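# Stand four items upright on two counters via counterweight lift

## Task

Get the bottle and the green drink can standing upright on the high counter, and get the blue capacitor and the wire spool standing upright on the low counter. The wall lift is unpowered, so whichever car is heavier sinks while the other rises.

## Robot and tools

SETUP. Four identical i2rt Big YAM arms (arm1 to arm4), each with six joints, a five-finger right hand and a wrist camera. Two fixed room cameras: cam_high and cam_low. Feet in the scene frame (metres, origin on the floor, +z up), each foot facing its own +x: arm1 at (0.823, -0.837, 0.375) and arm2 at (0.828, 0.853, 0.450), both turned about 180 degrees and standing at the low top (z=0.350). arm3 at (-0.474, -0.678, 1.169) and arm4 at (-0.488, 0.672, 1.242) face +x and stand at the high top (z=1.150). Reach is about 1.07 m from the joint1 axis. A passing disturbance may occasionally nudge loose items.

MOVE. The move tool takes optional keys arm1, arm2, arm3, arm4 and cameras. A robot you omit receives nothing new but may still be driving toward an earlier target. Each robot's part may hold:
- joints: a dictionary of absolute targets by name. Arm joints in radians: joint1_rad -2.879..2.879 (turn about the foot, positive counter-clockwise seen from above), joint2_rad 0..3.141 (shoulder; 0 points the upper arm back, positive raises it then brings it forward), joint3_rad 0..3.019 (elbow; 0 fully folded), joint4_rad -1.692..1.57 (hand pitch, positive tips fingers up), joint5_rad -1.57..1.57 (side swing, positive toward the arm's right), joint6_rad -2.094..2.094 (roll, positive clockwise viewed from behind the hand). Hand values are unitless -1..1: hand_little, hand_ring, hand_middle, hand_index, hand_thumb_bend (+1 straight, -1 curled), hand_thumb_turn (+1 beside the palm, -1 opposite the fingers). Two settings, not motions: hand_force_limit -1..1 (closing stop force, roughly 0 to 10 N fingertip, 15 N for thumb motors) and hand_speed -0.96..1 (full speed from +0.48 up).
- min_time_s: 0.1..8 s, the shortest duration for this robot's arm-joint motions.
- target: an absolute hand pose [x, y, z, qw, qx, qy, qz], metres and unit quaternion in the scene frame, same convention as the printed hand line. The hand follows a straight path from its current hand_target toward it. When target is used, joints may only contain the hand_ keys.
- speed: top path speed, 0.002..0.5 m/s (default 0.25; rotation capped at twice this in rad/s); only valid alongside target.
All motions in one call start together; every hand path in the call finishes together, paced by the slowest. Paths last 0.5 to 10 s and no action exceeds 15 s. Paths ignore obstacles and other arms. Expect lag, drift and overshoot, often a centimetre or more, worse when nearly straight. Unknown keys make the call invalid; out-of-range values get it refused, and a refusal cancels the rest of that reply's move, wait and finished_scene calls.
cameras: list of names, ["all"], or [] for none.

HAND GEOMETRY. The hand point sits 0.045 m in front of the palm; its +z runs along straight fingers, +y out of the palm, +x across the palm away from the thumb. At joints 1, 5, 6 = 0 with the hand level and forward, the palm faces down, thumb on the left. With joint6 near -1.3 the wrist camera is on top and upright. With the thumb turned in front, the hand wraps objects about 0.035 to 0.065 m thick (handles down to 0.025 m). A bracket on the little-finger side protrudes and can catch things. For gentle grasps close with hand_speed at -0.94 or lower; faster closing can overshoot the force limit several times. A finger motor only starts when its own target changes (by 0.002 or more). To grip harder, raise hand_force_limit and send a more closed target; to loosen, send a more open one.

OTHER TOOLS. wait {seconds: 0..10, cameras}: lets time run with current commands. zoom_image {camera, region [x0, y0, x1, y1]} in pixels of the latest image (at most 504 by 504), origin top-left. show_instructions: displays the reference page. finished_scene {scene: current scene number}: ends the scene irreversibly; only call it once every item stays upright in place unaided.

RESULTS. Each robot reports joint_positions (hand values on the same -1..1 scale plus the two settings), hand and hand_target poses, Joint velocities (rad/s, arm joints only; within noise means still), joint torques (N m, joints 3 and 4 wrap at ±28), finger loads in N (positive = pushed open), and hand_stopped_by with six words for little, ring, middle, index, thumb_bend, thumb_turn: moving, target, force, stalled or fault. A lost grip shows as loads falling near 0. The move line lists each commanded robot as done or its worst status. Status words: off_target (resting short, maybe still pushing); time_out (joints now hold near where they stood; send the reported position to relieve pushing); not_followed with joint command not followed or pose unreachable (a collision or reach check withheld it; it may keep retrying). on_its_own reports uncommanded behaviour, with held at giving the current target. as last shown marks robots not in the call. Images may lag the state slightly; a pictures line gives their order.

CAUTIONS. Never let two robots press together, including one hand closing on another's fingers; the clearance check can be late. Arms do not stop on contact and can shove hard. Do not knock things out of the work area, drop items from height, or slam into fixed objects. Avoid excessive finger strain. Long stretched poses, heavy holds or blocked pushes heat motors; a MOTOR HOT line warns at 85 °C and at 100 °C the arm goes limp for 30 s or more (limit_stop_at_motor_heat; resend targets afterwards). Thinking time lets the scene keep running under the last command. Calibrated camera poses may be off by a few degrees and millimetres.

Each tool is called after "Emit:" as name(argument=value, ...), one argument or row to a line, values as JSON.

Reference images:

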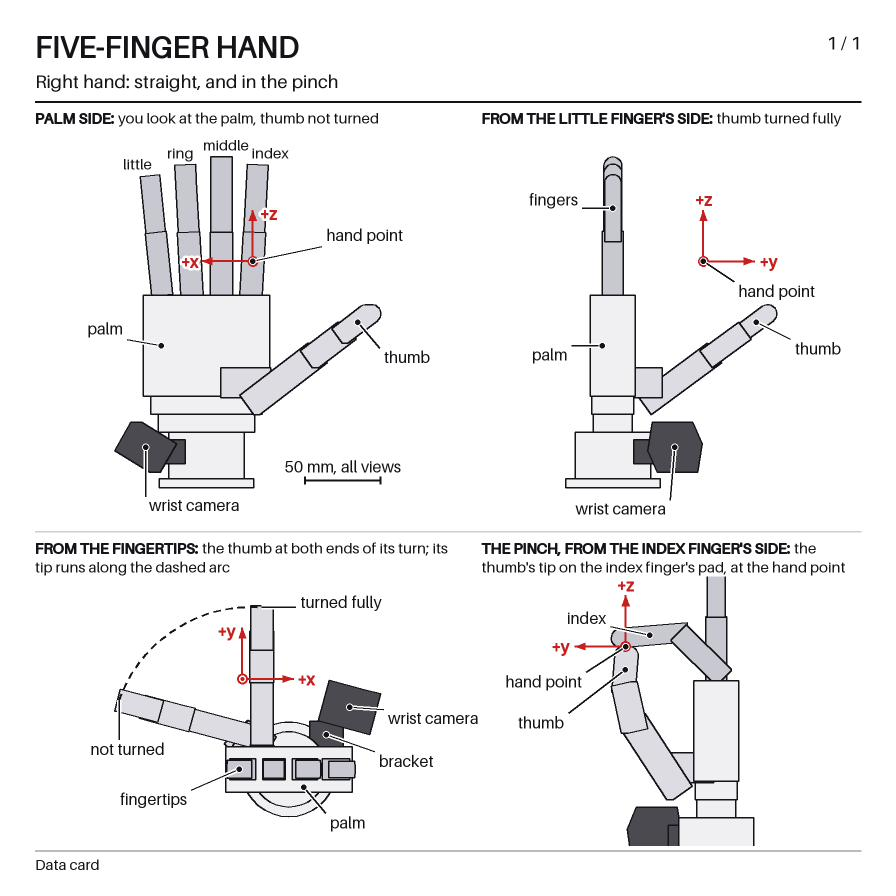

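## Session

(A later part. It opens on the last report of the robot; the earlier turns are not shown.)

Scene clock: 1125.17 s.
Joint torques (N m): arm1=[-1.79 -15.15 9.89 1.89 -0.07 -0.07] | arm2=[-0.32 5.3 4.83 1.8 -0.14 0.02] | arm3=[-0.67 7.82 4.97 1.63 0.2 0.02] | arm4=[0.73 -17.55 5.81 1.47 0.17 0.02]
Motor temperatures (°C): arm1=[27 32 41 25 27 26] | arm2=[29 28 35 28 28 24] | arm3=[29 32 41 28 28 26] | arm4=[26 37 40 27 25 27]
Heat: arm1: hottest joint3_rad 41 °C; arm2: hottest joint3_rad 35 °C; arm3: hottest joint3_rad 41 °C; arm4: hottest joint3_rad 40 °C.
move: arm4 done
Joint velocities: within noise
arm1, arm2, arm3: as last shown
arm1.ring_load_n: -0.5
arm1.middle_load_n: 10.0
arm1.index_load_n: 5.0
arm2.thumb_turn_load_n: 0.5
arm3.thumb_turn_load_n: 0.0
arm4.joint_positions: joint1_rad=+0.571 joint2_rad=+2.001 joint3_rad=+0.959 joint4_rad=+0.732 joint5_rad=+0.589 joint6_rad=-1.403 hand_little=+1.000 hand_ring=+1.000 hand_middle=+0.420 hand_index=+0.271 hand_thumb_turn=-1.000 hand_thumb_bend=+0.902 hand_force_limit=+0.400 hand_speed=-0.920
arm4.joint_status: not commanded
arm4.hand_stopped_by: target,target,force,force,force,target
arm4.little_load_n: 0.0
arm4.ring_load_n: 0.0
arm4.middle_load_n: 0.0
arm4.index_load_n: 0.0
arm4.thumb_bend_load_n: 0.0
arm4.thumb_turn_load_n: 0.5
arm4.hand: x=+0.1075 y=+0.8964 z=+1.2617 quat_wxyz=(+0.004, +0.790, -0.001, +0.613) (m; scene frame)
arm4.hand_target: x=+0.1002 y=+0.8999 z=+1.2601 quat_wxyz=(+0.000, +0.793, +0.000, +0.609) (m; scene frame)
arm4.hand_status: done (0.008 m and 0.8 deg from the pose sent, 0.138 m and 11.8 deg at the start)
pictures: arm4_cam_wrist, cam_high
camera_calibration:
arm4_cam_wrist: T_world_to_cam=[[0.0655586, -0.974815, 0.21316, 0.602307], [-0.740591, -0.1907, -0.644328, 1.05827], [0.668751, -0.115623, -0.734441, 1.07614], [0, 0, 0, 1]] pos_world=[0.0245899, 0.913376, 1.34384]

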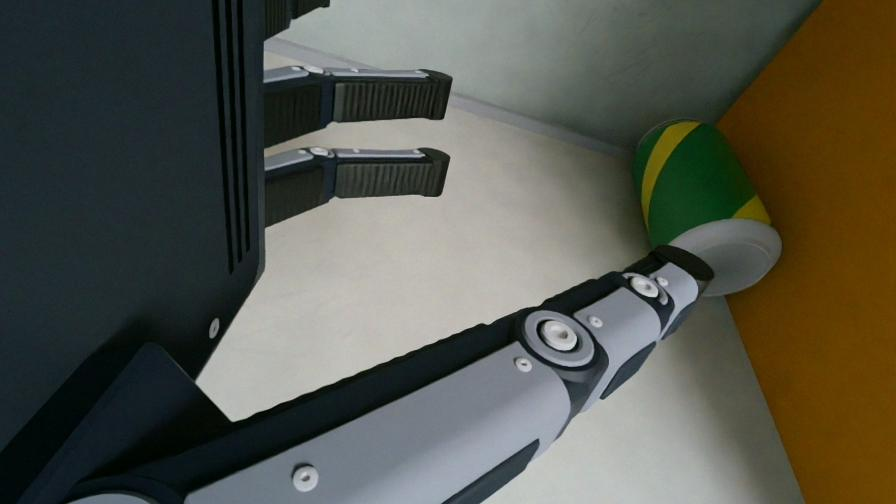

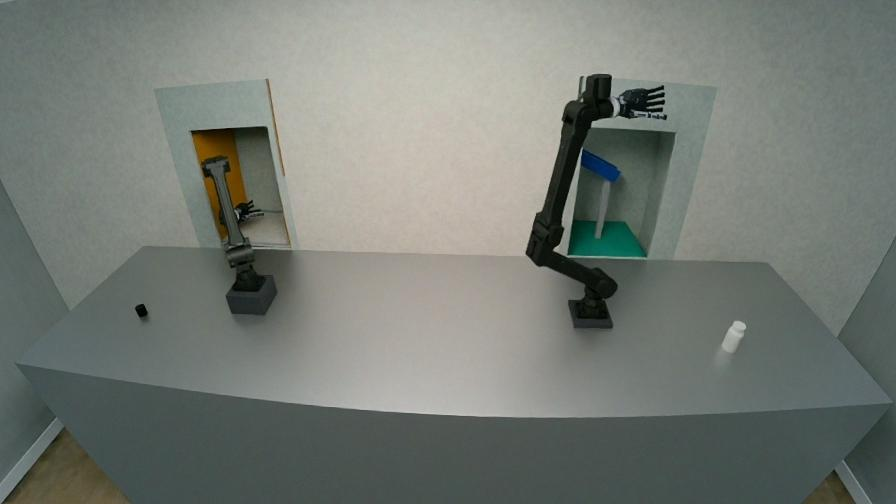

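Emit:
move(
  arm4={"target": [-0.10, 0.88, 1.38, 0, 0.79336, 0, 0.60876], "speed": 0.2, "joints": {"hand_speed": -0.3, "hand_index": 1, "hand_middle": 1, "hand_thumb_bend": 1, "hand_thumb_turn": 1}},
)

Emit:
move(
  arm4={"target": [-0.02, 0.85, 1.36, 0.4639, -0.53366, 0.53366, -0.4639], "speed": 0.25, "joints": {"hand_index": 0, "hand_middle": 0, "hand_ring": 0, "hand_little": 0}},
  cameras=["arm4_cam_wrist", "cam_high"],
)

Scene clock: 1244.67 s.
Joint torques (N m): arm1=[-1.73 -15.21 9.89 1.91 -0.07 -0.07] | arm2=[-0.03 5.3 4.81 1.8 -0.14 0.02] | arm3=[-0.32 8.06 5 1.68 0.22 0.02] | arm4=[1.26 -8.94 7.8 1.31 0.29 0.02]
Motor temperatures (°C): arm1=[27 33 42 25 27 26] | arm2=[29 28 35 28 28 24] | arm3=[29 32 40 28 27 26] | arm4=[26 37 35 27 25 27]
Heat: arm1: hottest joint3_rad 42 °C; arm2: hottest joint3_rad 35 °C; arm3: hottest joint3_rad 40 °C; arm4: hottest joint2_rad 37 °C.
move: arm4 done
Joint velocities: within noise
arm1, arm2, arm3: as last shown
arm1.ring_load_n: 0.0
arm1.index_load_n: 4.5
arm2.thumb_turn_load_n: 0.0
arm4.joint_positions: joint1_rad=+0.863 joint2_rad=+1.350 joint3_rad=+0.572 joint4_rad=+0.371 joint5_rad=+0.864 joint6_rad=-1.261 hand_little=+1.000 hand_ring=+1.000 hand_middle=+1.000 hand_index=+1.000 hand_thumb_turn=+1.000 hand_thumb_bend=+1.000 hand_force_limit=+0.400 hand_speed=-0.300
arm4.joint_status: all done
arm4.hand_stopped_by: target,target,target,target,target,target
arm4.little_load_n: 0.0
arm4.ring_load_n: 0.0
arm4.middle_load_n: 0.0
arm4.index_load_n: 0.0
arm4.thumb_bend_load_n: 0.0
arm4.thumb_turn_load_n: 0.0
arm4.hand: x=-0.0933 y=+0.8785 z=+1.3831 quat_wxyz=(+0.004, +0.791, -0.002, +0.612) (m; scene frame)
arm4.hand_target: x=-0.0999 y=+0.8799 z=+1.3799 quat_wxyz=(+0.000, +0.793, +0.000, +0.609) (m; scene frame)
arm4.hand_status: done (0.008 m and 0.7 deg from the pose sent, 0.239 m and 0.8 deg at the start)
pictures: none

Scene clock: 1248.80 s.
Joint torques (N m): arm1=[-1.73 -15.15 9.91 1.91 -0.07 -0.07] | arm2=[-0.38 5.36 4.82 1.78 -0.14 0.03] | arm3=[-0.73 7.59 4.93 1.73 0.18 0.03] | arm4=[-0.85 -6.48 7.32 2.63 -0.05 0.11]
Motor temperatures (°C): arm1=[27 33 42 25 27 26] | arm2=[29 28 35 28 28 24] | arm3=[29 32 40 28 27 26] | arm4=[26 37 35 27 25 27]
Heat: arm1: hottest joint3_rad 42 °C; arm2: hottest joint3_rad 35 °C; arm3: hottest joint3_rad 40 °C; arm4: hottest joint2_rad 37 °C.
move: arm4 done
Joint velocities: within noise
arm1, arm2, arm3: as last shown
arm1.middle_load_n: 10.5
arm2.thumb_turn_load_n: 0.5
arm3.middle_load_n: 0.5
arm3.thumb_turn_load_n: 0.5
arm4.joint_positions: joint1_rad=+0.460 joint2_rad=+1.352 joint3_rad=+0.474 joint4_rad=+0.722 joint5_rad=+0.477 joint6_rad=+0.059 hand_little=+0.000 hand_ring=+0.000 hand_middle=+0.000 hand_index=+0.000 hand_thumb_turn=+1.000 hand_thumb_bend=+1.000 hand_force_limit=+0.400 hand_speed=-0.300
arm4.joint_status: all done
arm4.hand_stopped_by: target,target,target,target,target,target
arm4.little_load_n: 0.0
arm4.ring_load_n: 0.0
arm4.middle_load_n: 0.0
arm4.index_load_n: 0.0
arm4.thumb_bend_load_n: 0.0
arm4.thumb_turn_load_n: 0.0
arm4.hand: x=-0.0199 y=+0.8563 z=+1.3680 quat_wxyz=(-0.466, +0.538, -0.526, +0.466) (m; scene frame)
arm4.hand_target: x=-0.0201 y=+0.8499 z=+1.3601 quat_wxyz=(-0.464, +0.534, -0.534, +0.464) (m; scene frame)
arm4.hand_status: done (0.010 m and 1.0 deg from the pose sent, 0.082 m and 90.3 deg at the start)
pictures: arm4_cam_wrist, cam_high
camera_calibration:
arm4_cam_wrist: T_world_to_cam=[[-0.108989, -0.230848, -0.966866, 1.52262], [-0.587019, 0.799894, -0.124811, -0.531167], [0.802203, 0.553966, -0.222691, -0.0360351], [0, 0, 0, 1]] pos_world=[-0.116949, 0.796334, 1.39785]

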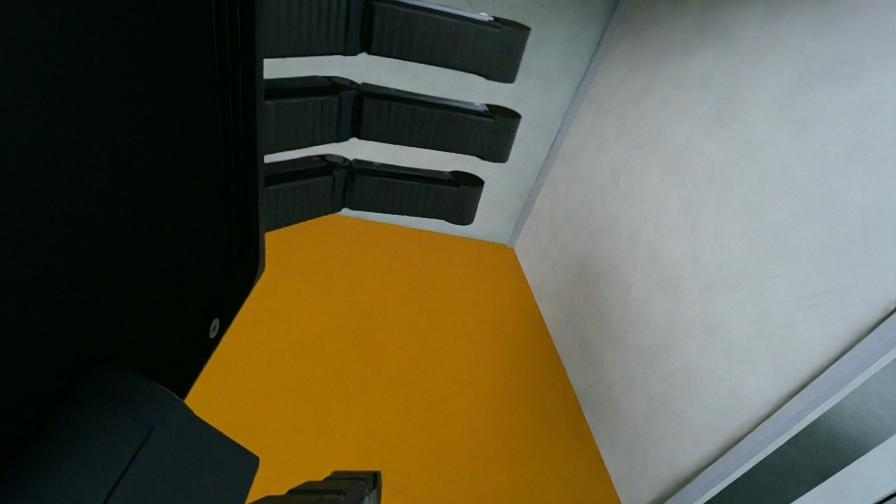

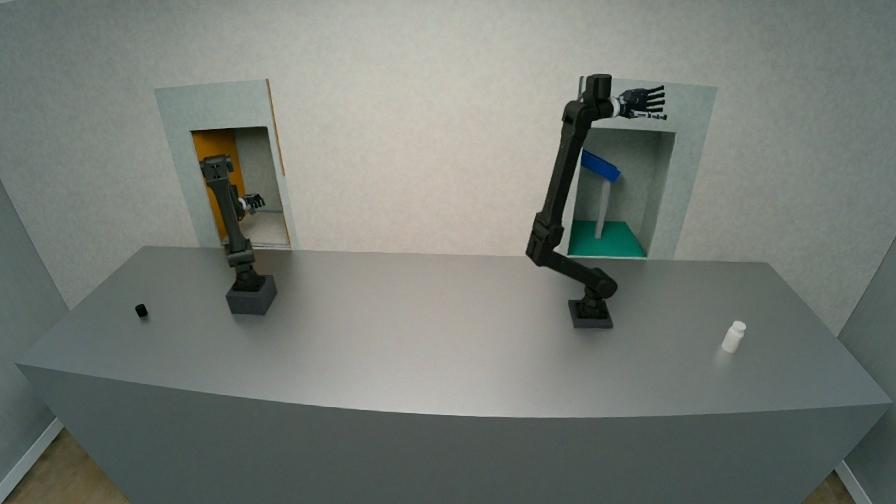

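Emit:
move(
  arm4={"target": [0.20, 0.79, 1.34, 0.42170, -0.48512, 0.57814, -0.50257], "speed": 0.2},
)

Emit:
move(
  arm4={"target": [0.31, 0.777, 1.295, 0.42170, -0.48512, 0.57814, -0.50257], "speed": 0.12},
  cameras=["arm4_cam_wrist", "cam_high"],
)

Scene clock: 1259.33 s.
Joint torques (N m): arm1=[-1.73 -15.15 9.89 1.88 -0.07 -0.07] | arm2=[-0.26 5.42 4.78 1.77 -0.13 0.01] | arm3=[-0.5 7.65 4.96 1.68 0.18 0.03] | arm4=[-0.44 -13.74 12.72 1.65 0.04 -0.07]
Motor temperatures (°C): arm1=[27 33 42 25 27 26] | arm2=[29 28 35 28 28 24] | arm3=[29 32 40 28 27 26] | arm4=[26 36 36 27 25 27]
Heat: arm1: hottest joint3_rad 42 °C; arm2: hottest joint3_rad 35 °C; arm3: hottest joint3_rad 40 °C; arm4: hottest joint2_rad 36 °C.
move: arm4 off_target
Joint velocities: within noise
arm1, arm2, arm3: as last shown
arm1.middle_load_n: 10.0
arm2.little_load_n: -0.5
arm2.thumb_turn_load_n: 0.0
arm3.middle_load_n: 0.0
arm3.thumb_turn_load_n: 0.0
arm4.joint_positions: joint1_rad=+0.212 joint2_rad=+1.817 joint3_rad=+0.947 joint4_rad=+0.694 joint5_rad=+0.406 joint6_rad=+0.059 hand_little=+0.000 hand_ring=+0.000 hand_middle=+0.000 hand_index=+0.000 hand_thumb_turn=+1.000 hand_thumb_bend=+1.000 hand_force_limit=+0.400 hand_speed=-0.300
arm4.joint_status: not commanded
arm4.hand_stopped_by: target,target,target,target,target,target
arm4.little_load_n: -0.5
arm4.ring_load_n: 0.0
arm4.middle_load_n: 0.0
arm4.index_load_n: 0.0
arm4.thumb_bend_load_n: 0.0
arm4.thumb_turn_load_n: -0.5
arm4.hand: x=+0.1806 y=+0.7921 z=+1.3317 quat_wxyz=(-0.418, +0.493, -0.578, +0.497) (m; scene frame)
arm4.hand_target: x=+0.1987 y=+0.7895 z=+1.3403 quat_wxyz=(-0.422, +0.485, -0.578, +0.503) (m; scene frame)
arm4.hand_status: off_target (0.021 m and 1.2 deg from the pose sent, 0.231 m and 10.8 deg at the start)
pictures: none

Scene clock: 1261.23 s.
Joint torques (N m): arm1=[-1.67 -15.15 9.91 1.88 -0.07 -0.07] | arm2=[-0.32 5.25 4.81 1.81 -0.14 0.03] | arm3=[-1.03 8.41 5.04 1.68 0.19 0.03] | arm4=[-1.2 -17.9 13.33 1.65 -0.08 -0.15]
Motor temperatures (°C): arm1=[27 33 42 25 27 26] | arm2=[29 28 35 28 28 24] | arm3=[29 32 40 28 27 26] | arm4=[26 36 36 27 25 27]
Heat: arm1: hottest joint3_rad 42 °C; arm2: hottest joint3_rad 35 °C; arm3: hottest joint3_rad 40 °C; arm4: hottest joint2_rad 36 °C.
move: arm4 off_target
Joint velocities: within noise
arm1, arm2, arm3: as last shown
arm1.ring_load_n: -0.5
arm1.middle_load_n: 10.5
arm1.index_load_n: 5.0
arm1.thumb_bend_load_n: 18.0
arm2.little_load_n: 0.0
arm2.thumb_turn_load_n: 0.5
arm3.thumb_turn_load_n: 0.5
arm4.joint_positions: joint1_rad=+0.154 joint2_rad=+2.096 joint3_rad=+1.280 joint4_rad=+0.645 joint5_rad=+0.347 joint6_rad=+0.059 hand_little=+0.000 hand_ring=+0.000 hand_middle=+0.000 hand_index=+0.000 hand_thumb_turn=+1.000 hand_thumb_bend=+1.000 hand_force_limit=+0.400 hand_speed=-0.300
arm4.joint_status: not commanded
arm4.hand_stopped_by: target,target,target,target,target,target
arm4.little_load_n: 0.0
arm4.ring_load_n: 0.0
arm4.middle_load_n: 0.0
arm4.index_load_n: 0.0
arm4.thumb_bend_load_n: 0.0
arm4.thumb_turn_load_n: -0.5
arm4.hand: x=+0.2915 y=+0.7843 z=+1.2897 quat_wxyz=(-0.421, +0.490, -0.581, +0.495) (m; scene frame)
arm4.hand_target: x=+0.3086 y=+0.7767 z=+1.2953 quat_wxyz=(-0.422, +0.485, -0.578, +0.503) (m; scene frame)
arm4.hand_status: off_target (0.021 m and 1.1 deg from the pose sent, 0.135 m and 1.2 deg at the start)
pictures: arm4_cam_wrist, cam_high
camera_calibration:
arm4_cam_wrist: T_world_to_cam=[[-0.167383, -0.190462, -0.96732, 1.45019], [-0.438501, 0.893152, -0.099981, -0.449048], [0.883006, 0.407436, -0.233017, -0.158678], [0, 0, 0, 1]] pos_world=[0.185943, 0.741925, 1.32093]

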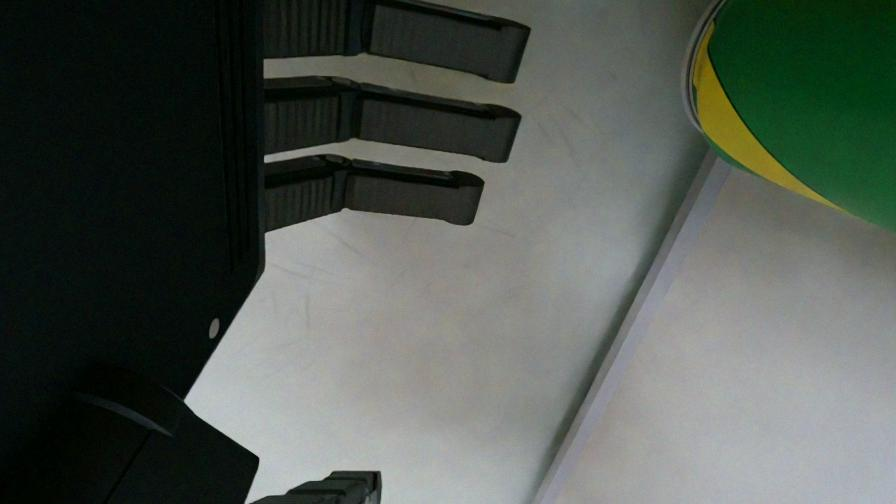

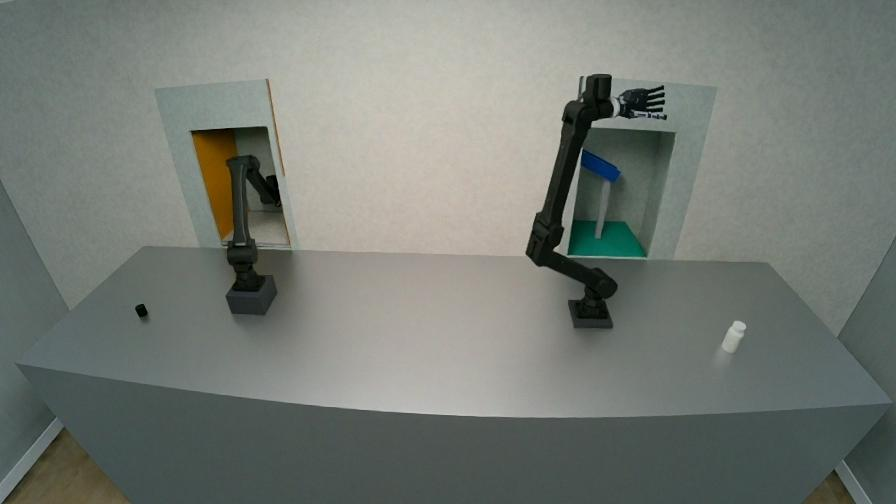

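Emit:
move(
  arm4={"target": [0.345, 0.767, 1.285, 0.42170, -0.48512, 0.57814, -0.50257], "speed": 0.1},
  cameras=["arm4_cam_wrist"],
)

Scene clock: 1293.60 s.
Joint torques (N m): arm1=[-1.79 -15.15 9.89 1.89 -0.07 -0.07] | arm2=[-0.32 5.42 4.81 1.77 -0.14 0.02] | arm3=[-0.79 8.23 4.97 1.61 0.21 0.02] | arm4=[-0.5 -18.84 13.7 1.66 -0.05 -0.2]
Motor temperatures (°C): arm1=[27 33 42 25 27 26] | arm2=[29 28 35 28 28 24] | arm3=[29 32 39 28 27 26] | arm4=[26 37 41 27 25 27]
Heat: arm1: hottest joint3_rad 42 °C; arm2: hottest joint3_rad 35 °C; arm3: hottest joint3_rad 39 °C; arm4: hottest joint3_rad 41 °C.
move: arm4 off_target
Joint velocities: within noise
arm1, arm2, arm3: as last shown
arm1.ring_load_n: 0.0
arm1.index_load_n: 4.5
arm1.thumb_bend_load_n: 18.5
arm2.thumb_bend_load_n: -0.5
arm2.thumb_turn_load_n: 0.0
arm3.thumb_turn_load_n: 0.0
arm4.joint_positions: joint1_rad=+0.126 joint2_rad=+2.175 joint3_rad=+1.399 joint4_rad=+0.606 joint5_rad=+0.323 joint6_rad=+0.058 hand_little=+0.000 hand_ring=+0.000 hand_middle=+0.000 hand_index=+0.000 hand_thumb_turn=+1.000 hand_thumb_bend=+1.000 hand_force_limit=+0.400 hand_speed=-0.300
arm4.joint_status: not commanded
arm4.hand_stopped_by: target,target,target,target,target,target
arm4.little_load_n: 0.0
arm4.ring_load_n: 0.0
arm4.middle_load_n: 0.0
arm4.index_load_n: 0.0
arm4.thumb_bend_load_n: 0.0
arm4.thumb_turn_load_n: -0.5
arm4.hand: x=+0.3272 y=+0.7729 z=+1.2803 quat_wxyz=(-0.421, +0.489, -0.582, +0.495) (m; scene frame)
arm4.hand_target: x=+0.3436 y=+0.7667 z=+1.2852 quat_wxyz=(-0.422, +0.485, -0.578, +0.503) (m; scene frame)
arm4.hand_status: off_target (0.019 m and 1.1 deg from the pose sent, 0.056 m and 1.1 deg at the start)
pictures: arm4_cam_wrist
camera_calibration:
arm4_cam_wrist: T_world_to_cam=[[-0.167732, -0.186441, -0.968042, 1.44283], [-0.4355, 0.894957, -0.096906, -0.430504], [0.884424, 0.405328, -0.231308, -0.188839], [0, 0, 0, 1]] pos_world=[0.221537, 0.730826, 1.31132]

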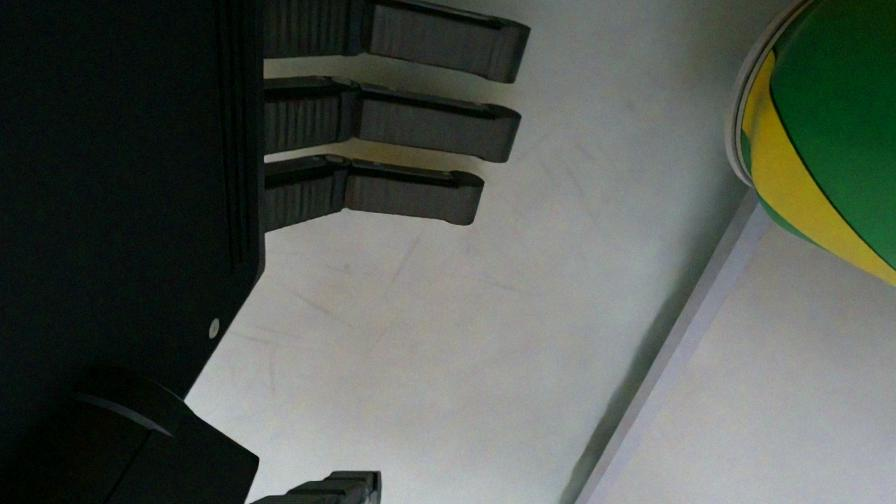

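Emit:
move(
  arm4={"target": [0.347, 0.766, 1.212, 0.42170, -0.48512, 0.57814, -0.50257], "speed": 0.08},
  cameras=["arm4_cam_wrist"],
)

Scene clock: 1304.50 s.
Joint torques (N m): arm1=[-1.79 -15.15 9.89 1.88 -0.07 -0.07] | arm2=[-0.26 5.25 4.81 1.84 -0.13 0.02] | arm3=[-0.38 8.12 5 1.68 0.2 0.05] | arm4=[-0.85 -19.84 12.42 2.65 -0.07 -0.19]
Motor temperatures (°C): arm1=[27 33 42 25 27 26] | arm2=[29 28 35 28 28 24] | arm3=[29 32 39 28 27 26] | arm4=[26 37 44 27 24 27]
Heat: arm1: hottest joint3_rad 42 °C; arm2: hottest joint3_rad 35 °C; arm3: hottest joint3_rad 39 °C; arm4: hottest joint3_rad 44 °C.
move: arm4 off_target
Joint velocities: within noise
arm1.joint_positions: joint1_rad=+0.259 joint2_rad=+2.007 joint3_rad=+1.066 joint4_rad=+0.666 joint5_rad=+0.170 joint6_rad=-1.532 hand_little=+1.000 hand_ring=+1.000 hand_middle=-0.020 hand_index=+0.158 hand_thumb_turn=-1.000 hand_thumb_bend=+0.616 hand_force_limit=+0.800 hand_speed=-0.920
arm1.joint_status: not commanded
arm1.hand_stopped_by: target,target,force,force,force,target
arm1.little_load_n: 0.0
arm1.ring_load_n: 0.0
arm1.middle_load_n: 10.5
arm1.index_load_n: 4.5
arm1.thumb_bend_load_n: 18.5
arm1.thumb_turn_load_n: 3.5
arm1.hand: x=+0.1122 y=-0.8780 z=+0.3996 quat_wxyz=(-0.599, -0.006, +0.800, -0.002) (m; scene frame)
arm1.hand_target: x=+0.0980 y=-0.8709 z=+0.4033 quat_wxyz=(-0.609, +0.000, +0.793, +0.000) (m; scene frame)
arm1.hand_status: not commanded
arm2.joint_positions: joint1_rad=-0.688 joint2_rad=+0.599 joint3_rad=+1.978 joint4_rad=-1.291 joint5_rad=+0.003 joint6_rad=-1.552 hand_little=+1.000 hand_ring=+1.000 hand_middle=+1.000 hand_index=+1.000 hand_thumb_turn=-1.000 hand_thumb_bend=+1.000 hand_force_limit=+0.400 hand_speed=-0.700
arm2.joint_status: not commanded
arm2.hand_stopped_by: target,target,target,target,target,target
arm2.little_load_n: 0.0
arm2.ring_load_n: 0.0
arm2.middle_load_n: 0.0
arm2.index_load_n: 0.0
arm2.thumb_bend_load_n: 0.0
arm2.thumb_turn_load_n: 0.0
arm2.hand: x=+0.7874 y=+0.9652 z=+1.2146 quat_wxyz=(+0.702, -0.217, -0.644, -0.214) (m; scene frame)
arm2.hand_target: x=+0.7941 y=+0.9608 z=+1.2194 quat_wxyz=(+0.706, -0.221, -0.638, -0.215) (m; scene frame)
arm2.hand_status: not commanded
arm3.joint_positions: joint1_rad=-1.135 joint2_rad=+0.585 joint3_rad=+1.985 joint4_rad=-1.288 joint5_rad=-0.003 joint6_rad=-1.559 hand_little=+1.000 hand_ring=+1.000 hand_middle=+1.000 hand_index=+1.000 hand_thumb_turn=-1.000 hand_thumb_bend=+1.000 hand_force_limit=+0.800 hand_speed=+0.100
arm3.joint_status: not commanded
arm3.hand_stopped_by: target,target,target,target,target,target
arm3.little_load_n: 0.0
arm3.ring_load_n: 0.0
arm3.middle_load_n: 0.0
arm3.index_load_n: 0.0
arm3.thumb_bend_load_n: 0.0
arm3.thumb_turn_load_n: 0.5
arm3.hand: x=-0.4958 y=-0.7768 z=+1.9398 quat_wxyz=(+0.397, +0.560, -0.364, +0.630) (m; scene frame)
arm3.hand_target: x=-0.4954 y=-0.7797 z=+1.9404 quat_wxyz=(+0.396, +0.559, -0.371, +0.627) (m; scene frame)
arm3.hand_status: not commanded
arm4.joint_positions: joint1_rad=+0.126 joint2_rad=+2.315 joint3_rad=+1.422 joint4_rad=+0.696 joint5_rad=+0.321 joint6_rad=+0.057 hand_little=+0.000 hand_ring=+0.000 hand_middle=+0.000 hand_index=+0.000 hand_thumb_turn=+1.000 hand_thumb_bend=+1.000 hand_force_limit=+0.400 hand_speed=-0.300
arm4.joint_status: not commanded
arm4.hand_stopped_by: target,target,target,target,target,target
arm4.little_load_n: 0.0
arm4.ring_load_n: 0.0
arm4.middle_load_n: 0.0
arm4.index_load_n: -0.5
arm4.thumb_bend_load_n: 0.0
arm4.thumb_turn_load_n: 0.0
arm4.hand: x=+0.3272 y=+0.7733 z=+1.2032 quat_wxyz=(-0.413, +0.497, -0.586, +0.489) (m; scene frame)
arm4.hand_target: x=+0.3452 y=+0.7656 z=+1.2126 quat_wxyz=(-0.421, +0.485, -0.578, +0.503) (m; scene frame)
arm4.hand_status: off_target (0.023 m and 2.4 deg from the pose sent, 0.072 m and 1.1 deg at the start)
pictures: arm4_cam_wrist
camera_calibration:
arm4_cam_wrist: T_world_to_cam=[[-0.192678, -0.19161, -0.962373, 1.37355], [-0.439519, 0.893719, -0.089944, -0.444341], [0.877324, 0.405651, -0.256416, -0.174591], [0, 0, 0, 1]] pos_world=[0.222528, 0.731124, 1.23713]

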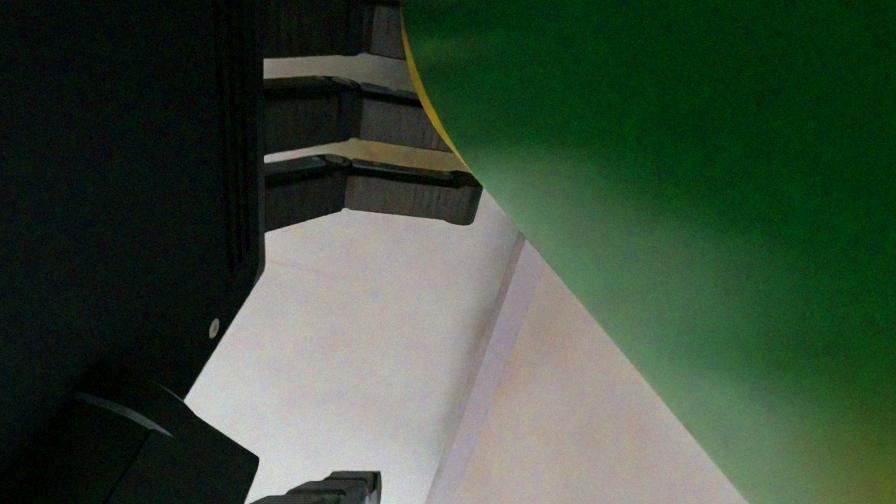

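Emit:
move(
  arm4={"target": [0.26, 0.768, 1.211, 0.42170, -0.48512, 0.57814, -0.50257], "speed": 0.05},
  cameras=["arm4_cam_wrist"],
)

Scene clock: 1313.73 s.
Joint torques (N m): arm1=[-1.79 -15.15 9.89 1.89 -0.07 -0.07] | arm2=[-0.15 5.42 4.79 1.78 -0.13 0.03] | arm3=[-0.79 8.29 4.93 1.72 0.2 0.04] | arm4=[0.97 -20.6 5.14 2.44 0.24 -0.15]
Motor temperatures (°C): arm1=[27 33 42 25 27 26] | arm2=[29 28 35 28 28 24] | arm3=[29 32 39 28 27 26] | arm4=[26 37 44 27 24 27]
Heat: arm1: hottest joint3_rad 42 °C; arm2: hottest joint3_rad 35 °C; arm3: hottest joint3_rad 39 °C; arm4: hottest joint3_rad 44 °C.
move: arm4 off_target
Joint velocities: within noise
arm1, arm2, arm3: as last shown
arm1.joint_positions: joint1_rad=+0.258 joint2_rad=+2.007 joint3_rad=+1.066 joint4_rad=+0.666 joint5_rad=+0.170 joint6_rad=-1.532 hand_little=+1.000 hand_ring=+1.000 hand_middle=-0.020 hand_index=+0.158 hand_thumb_turn=-1.000 hand_thumb_bend=+0.616 hand_force_limit=+0.800 hand_speed=-0.920
arm1.thumb_turn_load_n: 3.0
arm1.hand: x=+0.1122 y=-0.8777 z=+0.3996 quat_wxyz=(-0.599, -0.006, +0.800, -0.002) (m; scene frame)
arm1.hand_target: x=+0.0980 y=-0.8707 z=+0.4033 quat_wxyz=(-0.609, +0.000, +0.793, +0.000) (m; scene frame)
arm3.thumb_turn_load_n: 0.0
arm4.joint_positions: joint1_rad=+0.126 joint2_rad=+2.224 joint3_rad=+1.199 joint4_rad=+0.874 joint5_rad=+0.338 joint6_rad=+0.056 hand_little=+0.000 hand_ring=+0.000 hand_middle=+0.000 hand_index=+0.000 hand_thumb_turn=+1.000 hand_thumb_bend=+1.000 hand_force_limit=+0.400 hand_speed=-0.300
arm4.joint_status: not commanded
arm4.hand_stopped_by: target,target,target,target,target,target
arm4.little_load_n: 0.5
arm4.ring_load_n: 2.5
arm4.middle_load_n: 0.0
arm4.index_load_n: 0.0
arm4.thumb_bend_load_n: 0.5
arm4.thumb_turn_load_n: -0.5
arm4.hand: x=+0.2688 y=+0.7605 z=+1.2116 quat_wxyz=(-0.422, +0.480, -0.582, +0.503) (m; scene frame)
arm4.hand_target: x=+0.2602 y=+0.7678 z=+1.2108 quat_wxyz=(-0.422, +0.485, -0.578, +0.502) (m; scene frame)
arm4.hand_status: off_target (0.012 m and 0.7 deg from the pose sent, 0.068 m and 2.4 deg at the start)
pictures: arm4_cam_wrist
camera_calibration:
arm4_cam_wrist: T_world_to_cam=[[-0.153051, -0.185655, -0.970622, 1.36282], [-0.420031, 0.901279, -0.10616, -0.449076], [0.894511, 0.391443, -0.215923, -0.158818], [0, 0, 0, 1]] pos_world=[0.162021, 0.719927, 1.24082]

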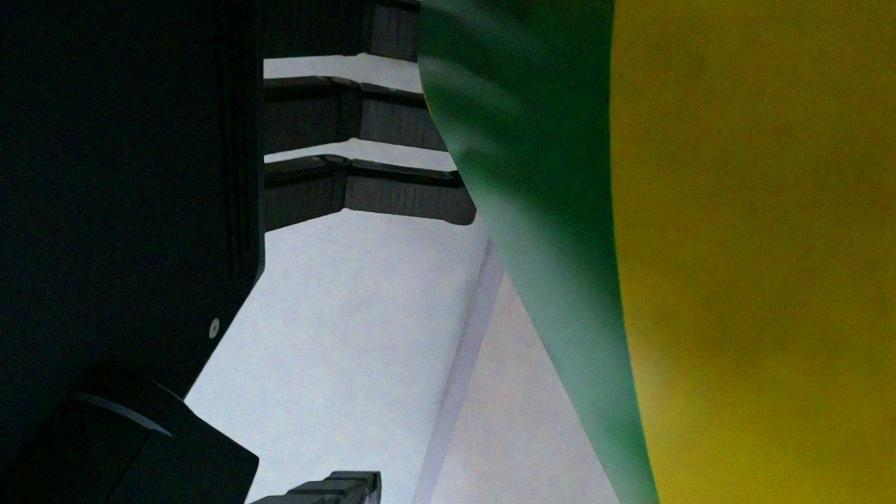

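Emit:
move(
  arm4={"target": [0.17, 0.770, 1.209, 0.42170, -0.48512, 0.57814, -0.50257], "speed": 0.05},
  cameras=["arm4_cam_wrist","cam_high"],
)

Scene clock: 1320.70 s.
Joint torques (N m): arm1=[-1.73 -15.21 9.91 1.89 -0.06 -0.07] | arm2=[-0.26 5.19 4.79 1.78 -0.13 0.03] | arm3=[-0.32 7.94 4.93 1.68 0.22 0.03] | arm4=[1.32 -17.79 3.78 2.54 0.16 -0.06]
Motor temperatures (°C): arm1=[27 33 42 25 27 26] | arm2=[29 28 35 28 28 24] | arm3=[29 32 39 28 27 26] | arm4=[26 38 43 27 25 27]
Heat: arm1: hottest joint3_rad 42 °C; arm2: hottest joint3_rad 35 °C; arm3: hottest joint3_rad 39 °C; arm4: hottest joint3_rad 43 °C.
move: arm4 off_target
Joint velocities: within noise
arm1, arm2, arm3: as last shown
arm2.thumb_turn_load_n: 0.5
arm3.thumb_turn_load_n: 0.5
arm4.joint_positions: joint1_rad=+0.160 joint2_rad=+2.123 joint3_rad=+0.922 joint4_rad=+1.045 joint5_rad=+0.375 joint6_rad=+0.056 hand_little=+0.000 hand_ring=+0.000 hand_middle=+0.000 hand_index=+0.000 hand_thumb_turn=+1.000 hand_thumb_bend=+1.000 hand_force_limit=+0.400 hand_speed=-0.300
arm4.joint_status: not commanded
arm4.hand_stopped_by: target,target,target,target,target,target
arm4.little_load_n: 0.0
arm4.ring_load_n: 1.0
arm4.middle_load_n: 2.0
arm4.index_load_n: 0.0
arm4.thumb_bend_load_n: 0.0
arm4.thumb_turn_load_n: -0.5
arm4.hand: x=+0.1790 y=+0.7616 z=+1.2082 quat_wxyz=(-0.419, +0.481, -0.581, +0.505) (m; scene frame)
arm4.hand_target: x=+0.1702 y=+0.7698 z=+1.2089 quat_wxyz=(-0.422, +0.485, -0.578, +0.502) (m; scene frame)
arm4.hand_status: off_target (0.012 m and 0.7 deg from the pose sent, 0.099 m and 0.7 deg at the start)
pictures: arm4_cam_wrist, cam_high
camera_calibration:
arm4_cam_wrist: T_world_to_cam=[[-0.156704, -0.191328, -0.968936, 1.34886], [-0.417647, 0.901861, -0.110538, -0.483806], [0.894994, 0.387352, -0.221232, -0.0702832], [0, 0, 0, 1]] pos_world=[0.0722141, 0.721624, 1.23793]

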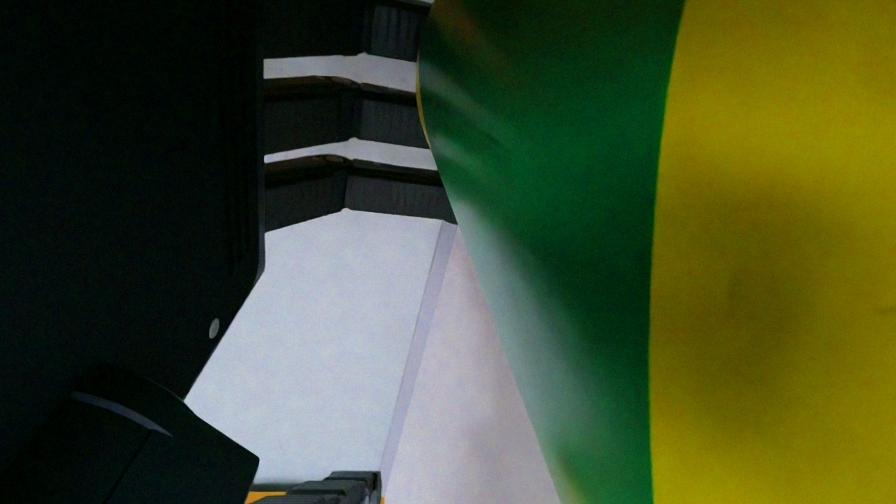

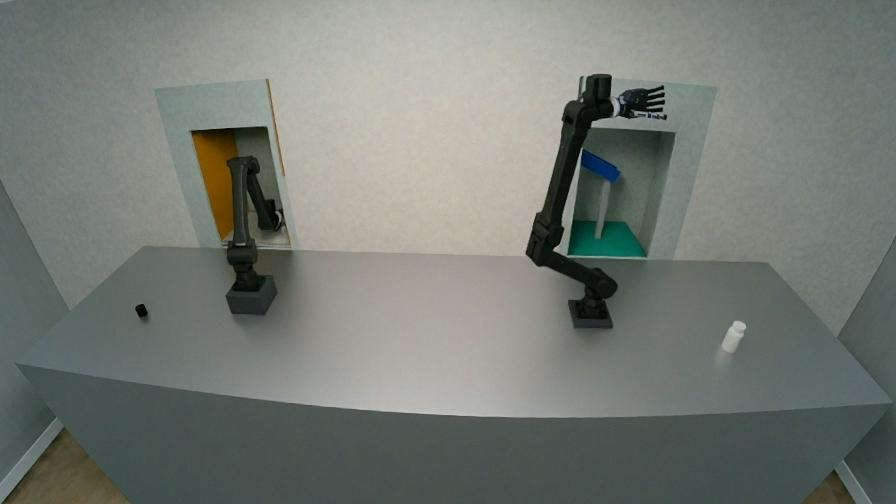

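Emit:
move(
  arm4={"target": [0.085, 0.775, 1.208, 0.43426, -0.51754, 0.56479, -0.47391], "speed": 0.05},
  cameras=["arm4_cam_wrist"],
)

Scene clock: 1347.83 s.
Joint torques (N m): arm1=[-1.79 -15.15 9.91 1.88 -0.07 -0.07] | arm2=[-0.26 5.48 4.79 1.78 -0.13 0.01] | arm3=[-1.14 8.12 4.96 1.65 0.17 0.04] | arm4=[1.44 -15.27 2.5 2.33 -0.03 -0.06]
Motor temperatures (°C): arm1=[27 33 42 25 27 26] | arm2=[29 28 35 28 28 24] | arm3=[29 32 39 28 27 26] | arm4=[26 37 38 27 25 27]
Heat: arm1: hottest joint3_rad 42 °C; arm2: hottest joint3_rad 35 °C; arm3: hottest joint3_rad 39 °C; arm4: hottest joint3_rad 38 °C.
move: arm4 off_target
Joint velocities: within noise
arm1, arm2, arm3: as last shown
arm1.middle_load_n: 10.0
arm1.index_load_n: 5.0
arm2.thumb_turn_load_n: 0.0
arm3.thumb_turn_load_n: 0.0
arm4.joint_positions: joint1_rad=+0.173 joint2_rad=+2.024 joint3_rad=+0.681 joint4_rad=+1.154 joint5_rad=+0.307 joint6_rad=+0.056 hand_little=+0.000 hand_ring=+0.000 hand_middle=+0.000 hand_index=+0.000 hand_thumb_turn=+1.000 hand_thumb_bend=+1.000 hand_force_limit=+0.400 hand_speed=-0.300
arm4.joint_status: not commanded
arm4.hand_stopped_by: target,target,target,target,target,target
arm4.little_load_n: 0.0
arm4.ring_load_n: 1.5
arm4.middle_load_n: 2.0
arm4.index_load_n: 0.0
arm4.thumb_bend_load_n: 0.0
arm4.thumb_turn_load_n: 0.0
arm4.hand: x=+0.0943 y=+0.7665 z=+1.2069 quat_wxyz=(-0.430, +0.512, -0.570, +0.478) (m; scene frame)
arm4.hand_target: x=+0.0852 y=+0.7748 z=+1.2078 quat_wxyz=(-0.434, +0.518, -0.565, +0.474) (m; scene frame)
arm4.hand_status: off_target (0.013 m and 1.1 deg from the pose sent, 0.095 m and 6.0 deg at the start)
pictures: arm4_cam_wrist
camera_calibration:
arm4_cam_wrist: T_world_to_cam=[[-0.174379, -0.20032, -0.964087, 1.33794], [-0.492618, 0.865502, -0.090734, -0.512728], [0.852596, 0.459105, -0.249607, -0.0133766], [0, 0, 0, 1]] pos_world=[-0.00786665, 0.717924, 1.24003]

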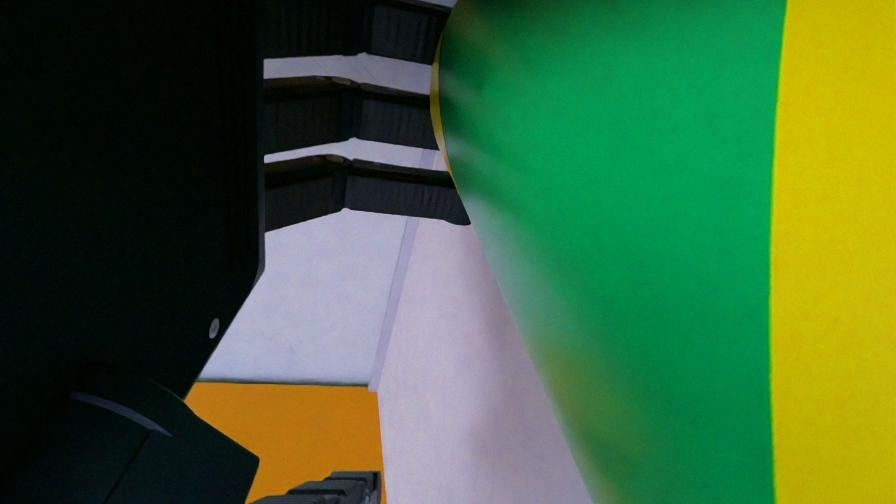

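Emit:
move(
  arm4={"target": [0.005, 0.782, 1.207, 0.41563, -0.57206, 0.57206, -0.41563], "speed": 0.05},
  cameras=["arm4_cam_wrist","cam_high"],
)

Scene clock: 1353.73 s.
Joint torques (N m): arm1=[-1.73 -15.15 9.85 1.81 -0.14 -0.05] | arm2=[-0.5 5.25 4.79 1.77 -0.14 0.02] | arm3=[-0.62 7.71 4.92 1.72 0.21 0] | arm4=[1.79 -9.17 0.24 0.08 -0.05 -0.01]
Motor temperatures (°C): arm1=[27 33 42 25 27 26] | arm2=[29 28 35 28 28 24] | arm3=[29 33 39 28 27 26] | arm4=[26 37 38 27 25 26]
Heat: arm1: hottest joint3_rad 42 °C; arm2: hottest joint3_rad 35 °C; arm3: hottest joint3_rad 39 °C; arm4: hottest joint3_rad 38 °C.
move: arm4 off_target
Joint velocities: within noise
arm1, arm2, arm3: as last shown
arm1.joint_positions: joint1_rad=+0.258 joint2_rad=+2.007 joint3_rad=+1.067 joint4_rad=+0.669 joint5_rad=+0.173 joint6_rad=-1.534 hand_little=+1.000 hand_ring=+1.000 hand_middle=-0.020 hand_index=+0.157 hand_thumb_turn=-1.000 hand_thumb_bend=+0.617 hand_force_limit=+0.800 hand_speed=-0.920
arm1.middle_load_n: 9.5
arm1.index_load_n: 3.5
arm1.thumb_turn_load_n: 1.5
arm1.hand: x=+0.1117 y=-0.8773 z=+0.4007 quat_wxyz=(-0.601, -0.006, +0.799, -0.001) (m; scene frame)
arm1.hand_target: x=+0.0979 y=-0.8707 z=+0.4034 quat_wxyz=(-0.609, +0.000, +0.793, +0.000) (m; scene frame)
arm4.joint_positions: joint1_rad=+0.184 joint2_rad=+1.797 joint3_rad=+0.529 joint4_rad=+1.083 joint5_rad=+0.227 joint6_rad=+0.068 hand_little=+0.000 hand_ring=+0.000 hand_middle=+0.001 hand_index=+0.000 hand_thumb_turn=+1.000 hand_thumb_bend=+1.000 hand_force_limit=+0.400 hand_speed=-0.300
arm4.joint_status: not commanded
arm4.hand_stopped_by: target,target,target,target,target,target
arm4.little_load_n: 0.0
arm4.ring_load_n: 0.0
arm4.middle_load_n: 10.0
arm4.index_load_n: 0.0
arm4.thumb_bend_load_n: 0.0
arm4.thumb_turn_load_n: 0.0
arm4.hand: x=+0.0442 y=+0.7789 z=+1.2582 quat_wxyz=(-0.458, +0.530, -0.553, +0.451) (m; scene frame)
arm4.hand_target: x=+0.0038 y=+0.7803 z=+1.2104 quat_wxyz=(-0.416, +0.572, -0.572, +0.416) (m; scene frame)
arm4.hand_status: off_target (0.065 m and 8.2 deg from the pose sent, 0.091 m and 10.0 deg at the start)
pictures: arm4_cam_wrist, cam_high
camera_calibration:
arm4_cam_wrist: T_world_to_cam=[[-0.156221, -0.188999, -0.969471, 1.3783], [-0.566195, 0.821387, -0.0688932, -0.533345], [0.809332, 0.538147, -0.235329, -0.041191], [0, 0, 0, 1]] pos_world=[-0.0533206, 0.720746, 1.28978]

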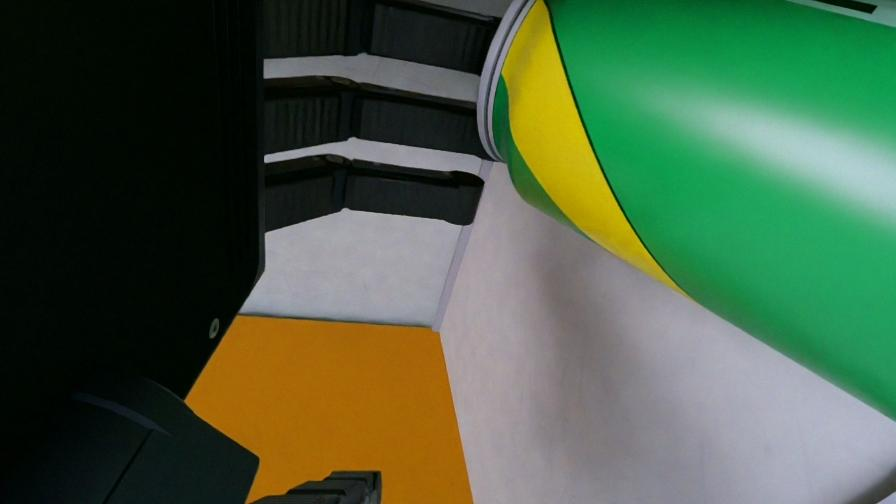

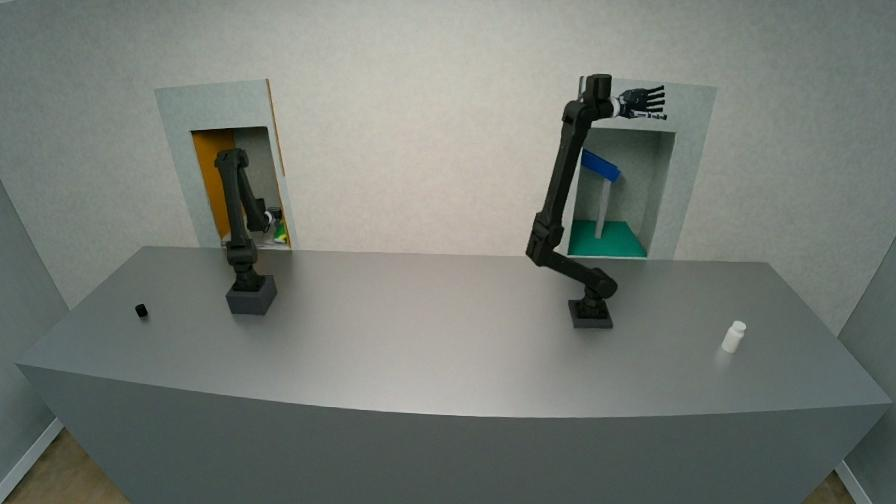

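Emit:
zoom_image(
  camera="cam_high",
  region=[200, 170, 310, 260],
)

Scaled by 4.582 from the camera's 896x504 image, which has a finer 1280x720 frame.

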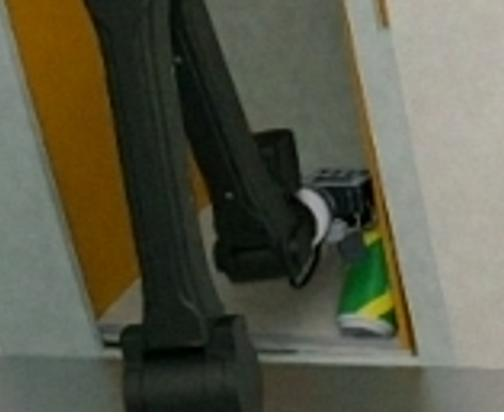

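Emit:
move(
  cameras=["arm1_cam_wrist","arm4_cam_wrist","cam_low"],
)

Scene clock: 1448.30 s.
Joint torques (N m): arm1=[-1.79 -15.15 9.84 1.8 -0.15 -0.05] | arm2=[-0.38 5.42 4.77 1.77 -0.13 0.03] | arm3=[-0.56 7.77 4.89 1.72 0.2 0.03] | arm4=[1.38 -8.94 0.21 0.2 -0.1 -0.03]
Motor temperatures (°C): arm1=[27 33 41 25 27 26] | arm2=[29 28 35 28 28 24] | arm3=[29 33 38 28 27 26] | arm4=[26 35 32 27 24 26]
Heat: arm1: hottest joint3_rad 41 °C; arm2: hottest joint3_rad 35 °C; arm3: hottest joint3_rad 38 °C; arm4: hottest joint2_rad 35 °C.
Joint velocities: within noise
arm1.joint_positions: joint1_rad=+0.258 joint2_rad=+2.007 joint3_rad=+1.067 joint4_rad=+0.669 joint5_rad=+0.173 joint6_rad=-1.534 hand_little=+1.000 hand_ring=+1.000 hand_middle=-0.020 hand_index=+0.157 hand_thumb_turn=-1.000 hand_thumb_bend=+0.617 hand_force_limit=+0.800 hand_speed=-0.920
arm1.joint_status: not commanded
arm1.hand_stopped_by: target,target,force,force,force,target
arm1.little_load_n: 0.0
arm1.ring_load_n: 0.0
arm1.middle_load_n: 9.5
arm1.index_load_n: 3.0
arm1.thumb_bend_load_n: 19.0
arm1.thumb_turn_load_n: 1.5
arm1.hand: x=+0.1117 y=-0.8773 z=+0.4007 quat_wxyz=(-0.601, -0.006, +0.799, -0.001) (m; scene frame)
arm1.hand_target: x=+0.0979 y=-0.8707 z=+0.4034 quat_wxyz=(-0.609, +0.000, +0.793, +0.000) (m; scene frame)
arm1.hand_status: not commanded
arm2.joint_positions: joint1_rad=-0.688 joint2_rad=+0.599 joint3_rad=+1.978 joint4_rad=-1.291 joint5_rad=+0.003 joint6_rad=-1.552 hand_little=+1.000 hand_ring=+1.000 hand_middle=+1.000 hand_index=+1.000 hand_thumb_turn=-1.000 hand_thumb_bend=+1.000 hand_force_limit=+0.400 hand_speed=-0.700
arm2.joint_status: not commanded
arm2.hand_stopped_by: target,target,target,target,target,target
arm2.little_load_n: 0.0
arm2.ring_load_n: 0.0
arm2.middle_load_n: 0.0
arm2.index_load_n: 0.0
arm2.thumb_bend_load_n: 0.0
arm2.thumb_turn_load_n: 0.5
arm2.hand: x=+0.7874 y=+0.9652 z=+1.2146 quat_wxyz=(+0.702, -0.217, -0.644, -0.214) (m; scene frame)
arm2.hand_target: x=+0.7941 y=+0.9608 z=+1.2194 quat_wxyz=(+0.706, -0.221, -0.638, -0.215) (m; scene frame)
arm2.hand_status: not commanded
arm3.joint_positions: joint1_rad=-1.135 joint2_rad=+0.585 joint3_rad=+1.985 joint4_rad=-1.288 joint5_rad=-0.003 joint6_rad=-1.559 hand_little=+1.000 hand_ring=+1.000 hand_middle=+1.000 hand_index=+1.000 hand_thumb_turn=-1.000 hand_thumb_bend=+1.000 hand_force_limit=+0.800 hand_speed=+0.100
arm3.joint_status: not commanded
arm3.hand_stopped_by: target,target,target,target,target,target
arm3.little_load_n: 0.0
arm3.ring_load_n: 0.0
arm3.middle_load_n: 0.0
arm3.index_load_n: 0.0
arm3.thumb_bend_load_n: 0.0
arm3.thumb_turn_load_n: 0.0
arm3.hand: x=-0.4958 y=-0.7768 z=+1.9398 quat_wxyz=(+0.397, +0.560, -0.364, +0.630) (m; scene frame)
arm3.hand_target: x=-0.4954 y=-0.7797 z=+1.9404 quat_wxyz=(+0.396, +0.559, -0.371, +0.627) (m; scene frame)
arm3.hand_status: not commanded
arm4.joint_positions: joint1_rad=+0.184 joint2_rad=+1.797 joint3_rad=+0.529 joint4_rad=+1.083 joint5_rad=+0.227 joint6_rad=+0.068 hand_little=+0.000 hand_ring=+0.000 hand_middle=+0.001 hand_index=+0.000 hand_thumb_turn=+1.000 hand_thumb_bend=+1.000 hand_force_limit=+0.400 hand_speed=-0.300
arm4.joint_status: not commanded
arm4.hand_stopped_by: target,target,target,target,target,target
arm4.little_load_n: 0.0
arm4.ring_load_n: 0.0
arm4.middle_load_n: 10.5
arm4.index_load_n: 0.0
arm4.thumb_bend_load_n: 0.0
arm4.thumb_turn_load_n: -0.5
arm4.hand: x=+0.0442 y=+0.7789 z=+1.2583 quat_wxyz=(-0.458, +0.530, -0.553, +0.451) (m; scene frame)
arm4.hand_target: x=+0.0039 y=+0.7803 z=+1.2105 quat_wxyz=(-0.416, +0.572, -0.572, +0.416) (m; scene frame)
arm4.hand_status: off_target (0.065 m and 8.2 deg from the pose sent, 0.091 m and 10.0 deg at the start)
pictures: arm1_cam_wrist, arm4_cam_wrist, cam_low
camera_calibration:
arm1_cam_wrist: T_world_to_cam=[[-0.133865, 0.951896, 0.275632, 0.740207], [0.724971, 0.283694, -0.627643, 0.415507], [-0.675646, 0.115806, -0.728074, 0.582736], [0, 0, 0, 1]] pos_world=[0.191581, -0.889961, 0.481039]
arm4_cam_wrist: T_world_to_cam=[[-0.156221, -0.188999, -0.969471, 1.37839], [-0.566195, 0.821387, -0.0688932, -0.533338], [0.809332, 0.538147, -0.235329, -0.0411675], [0, 0, 0, 1]] pos_world=[-0.0533206, 0.720746, 1.28988]

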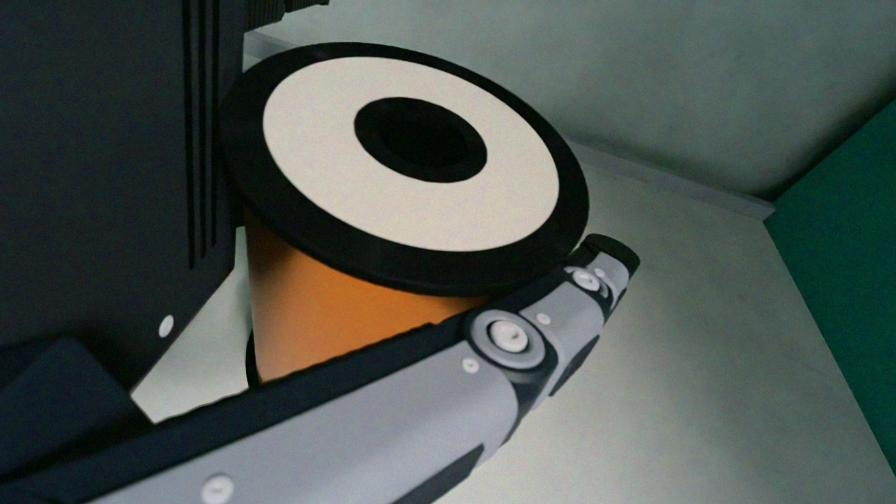

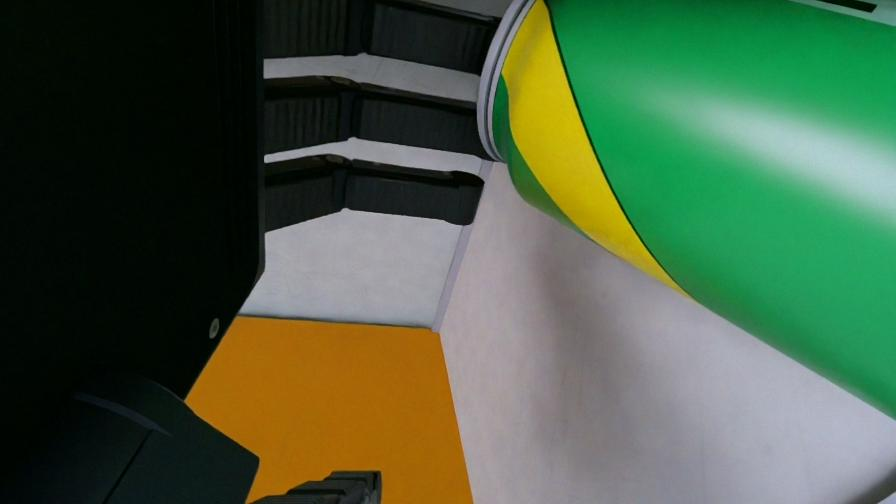

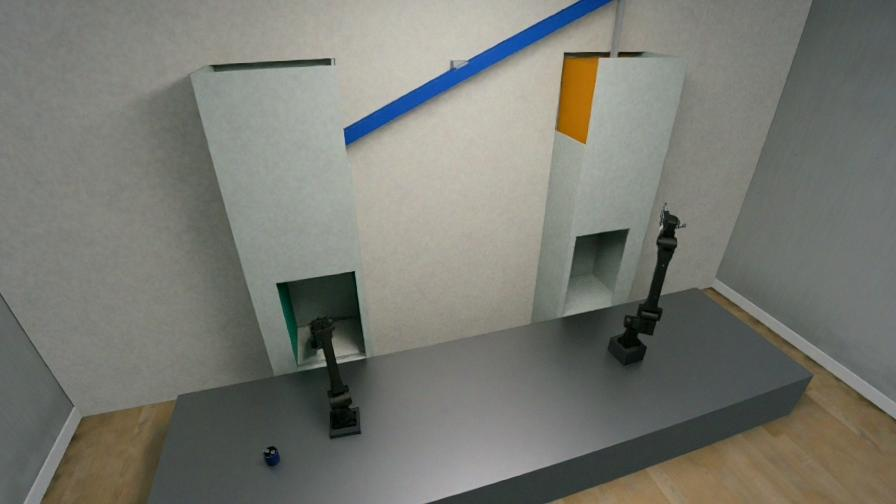

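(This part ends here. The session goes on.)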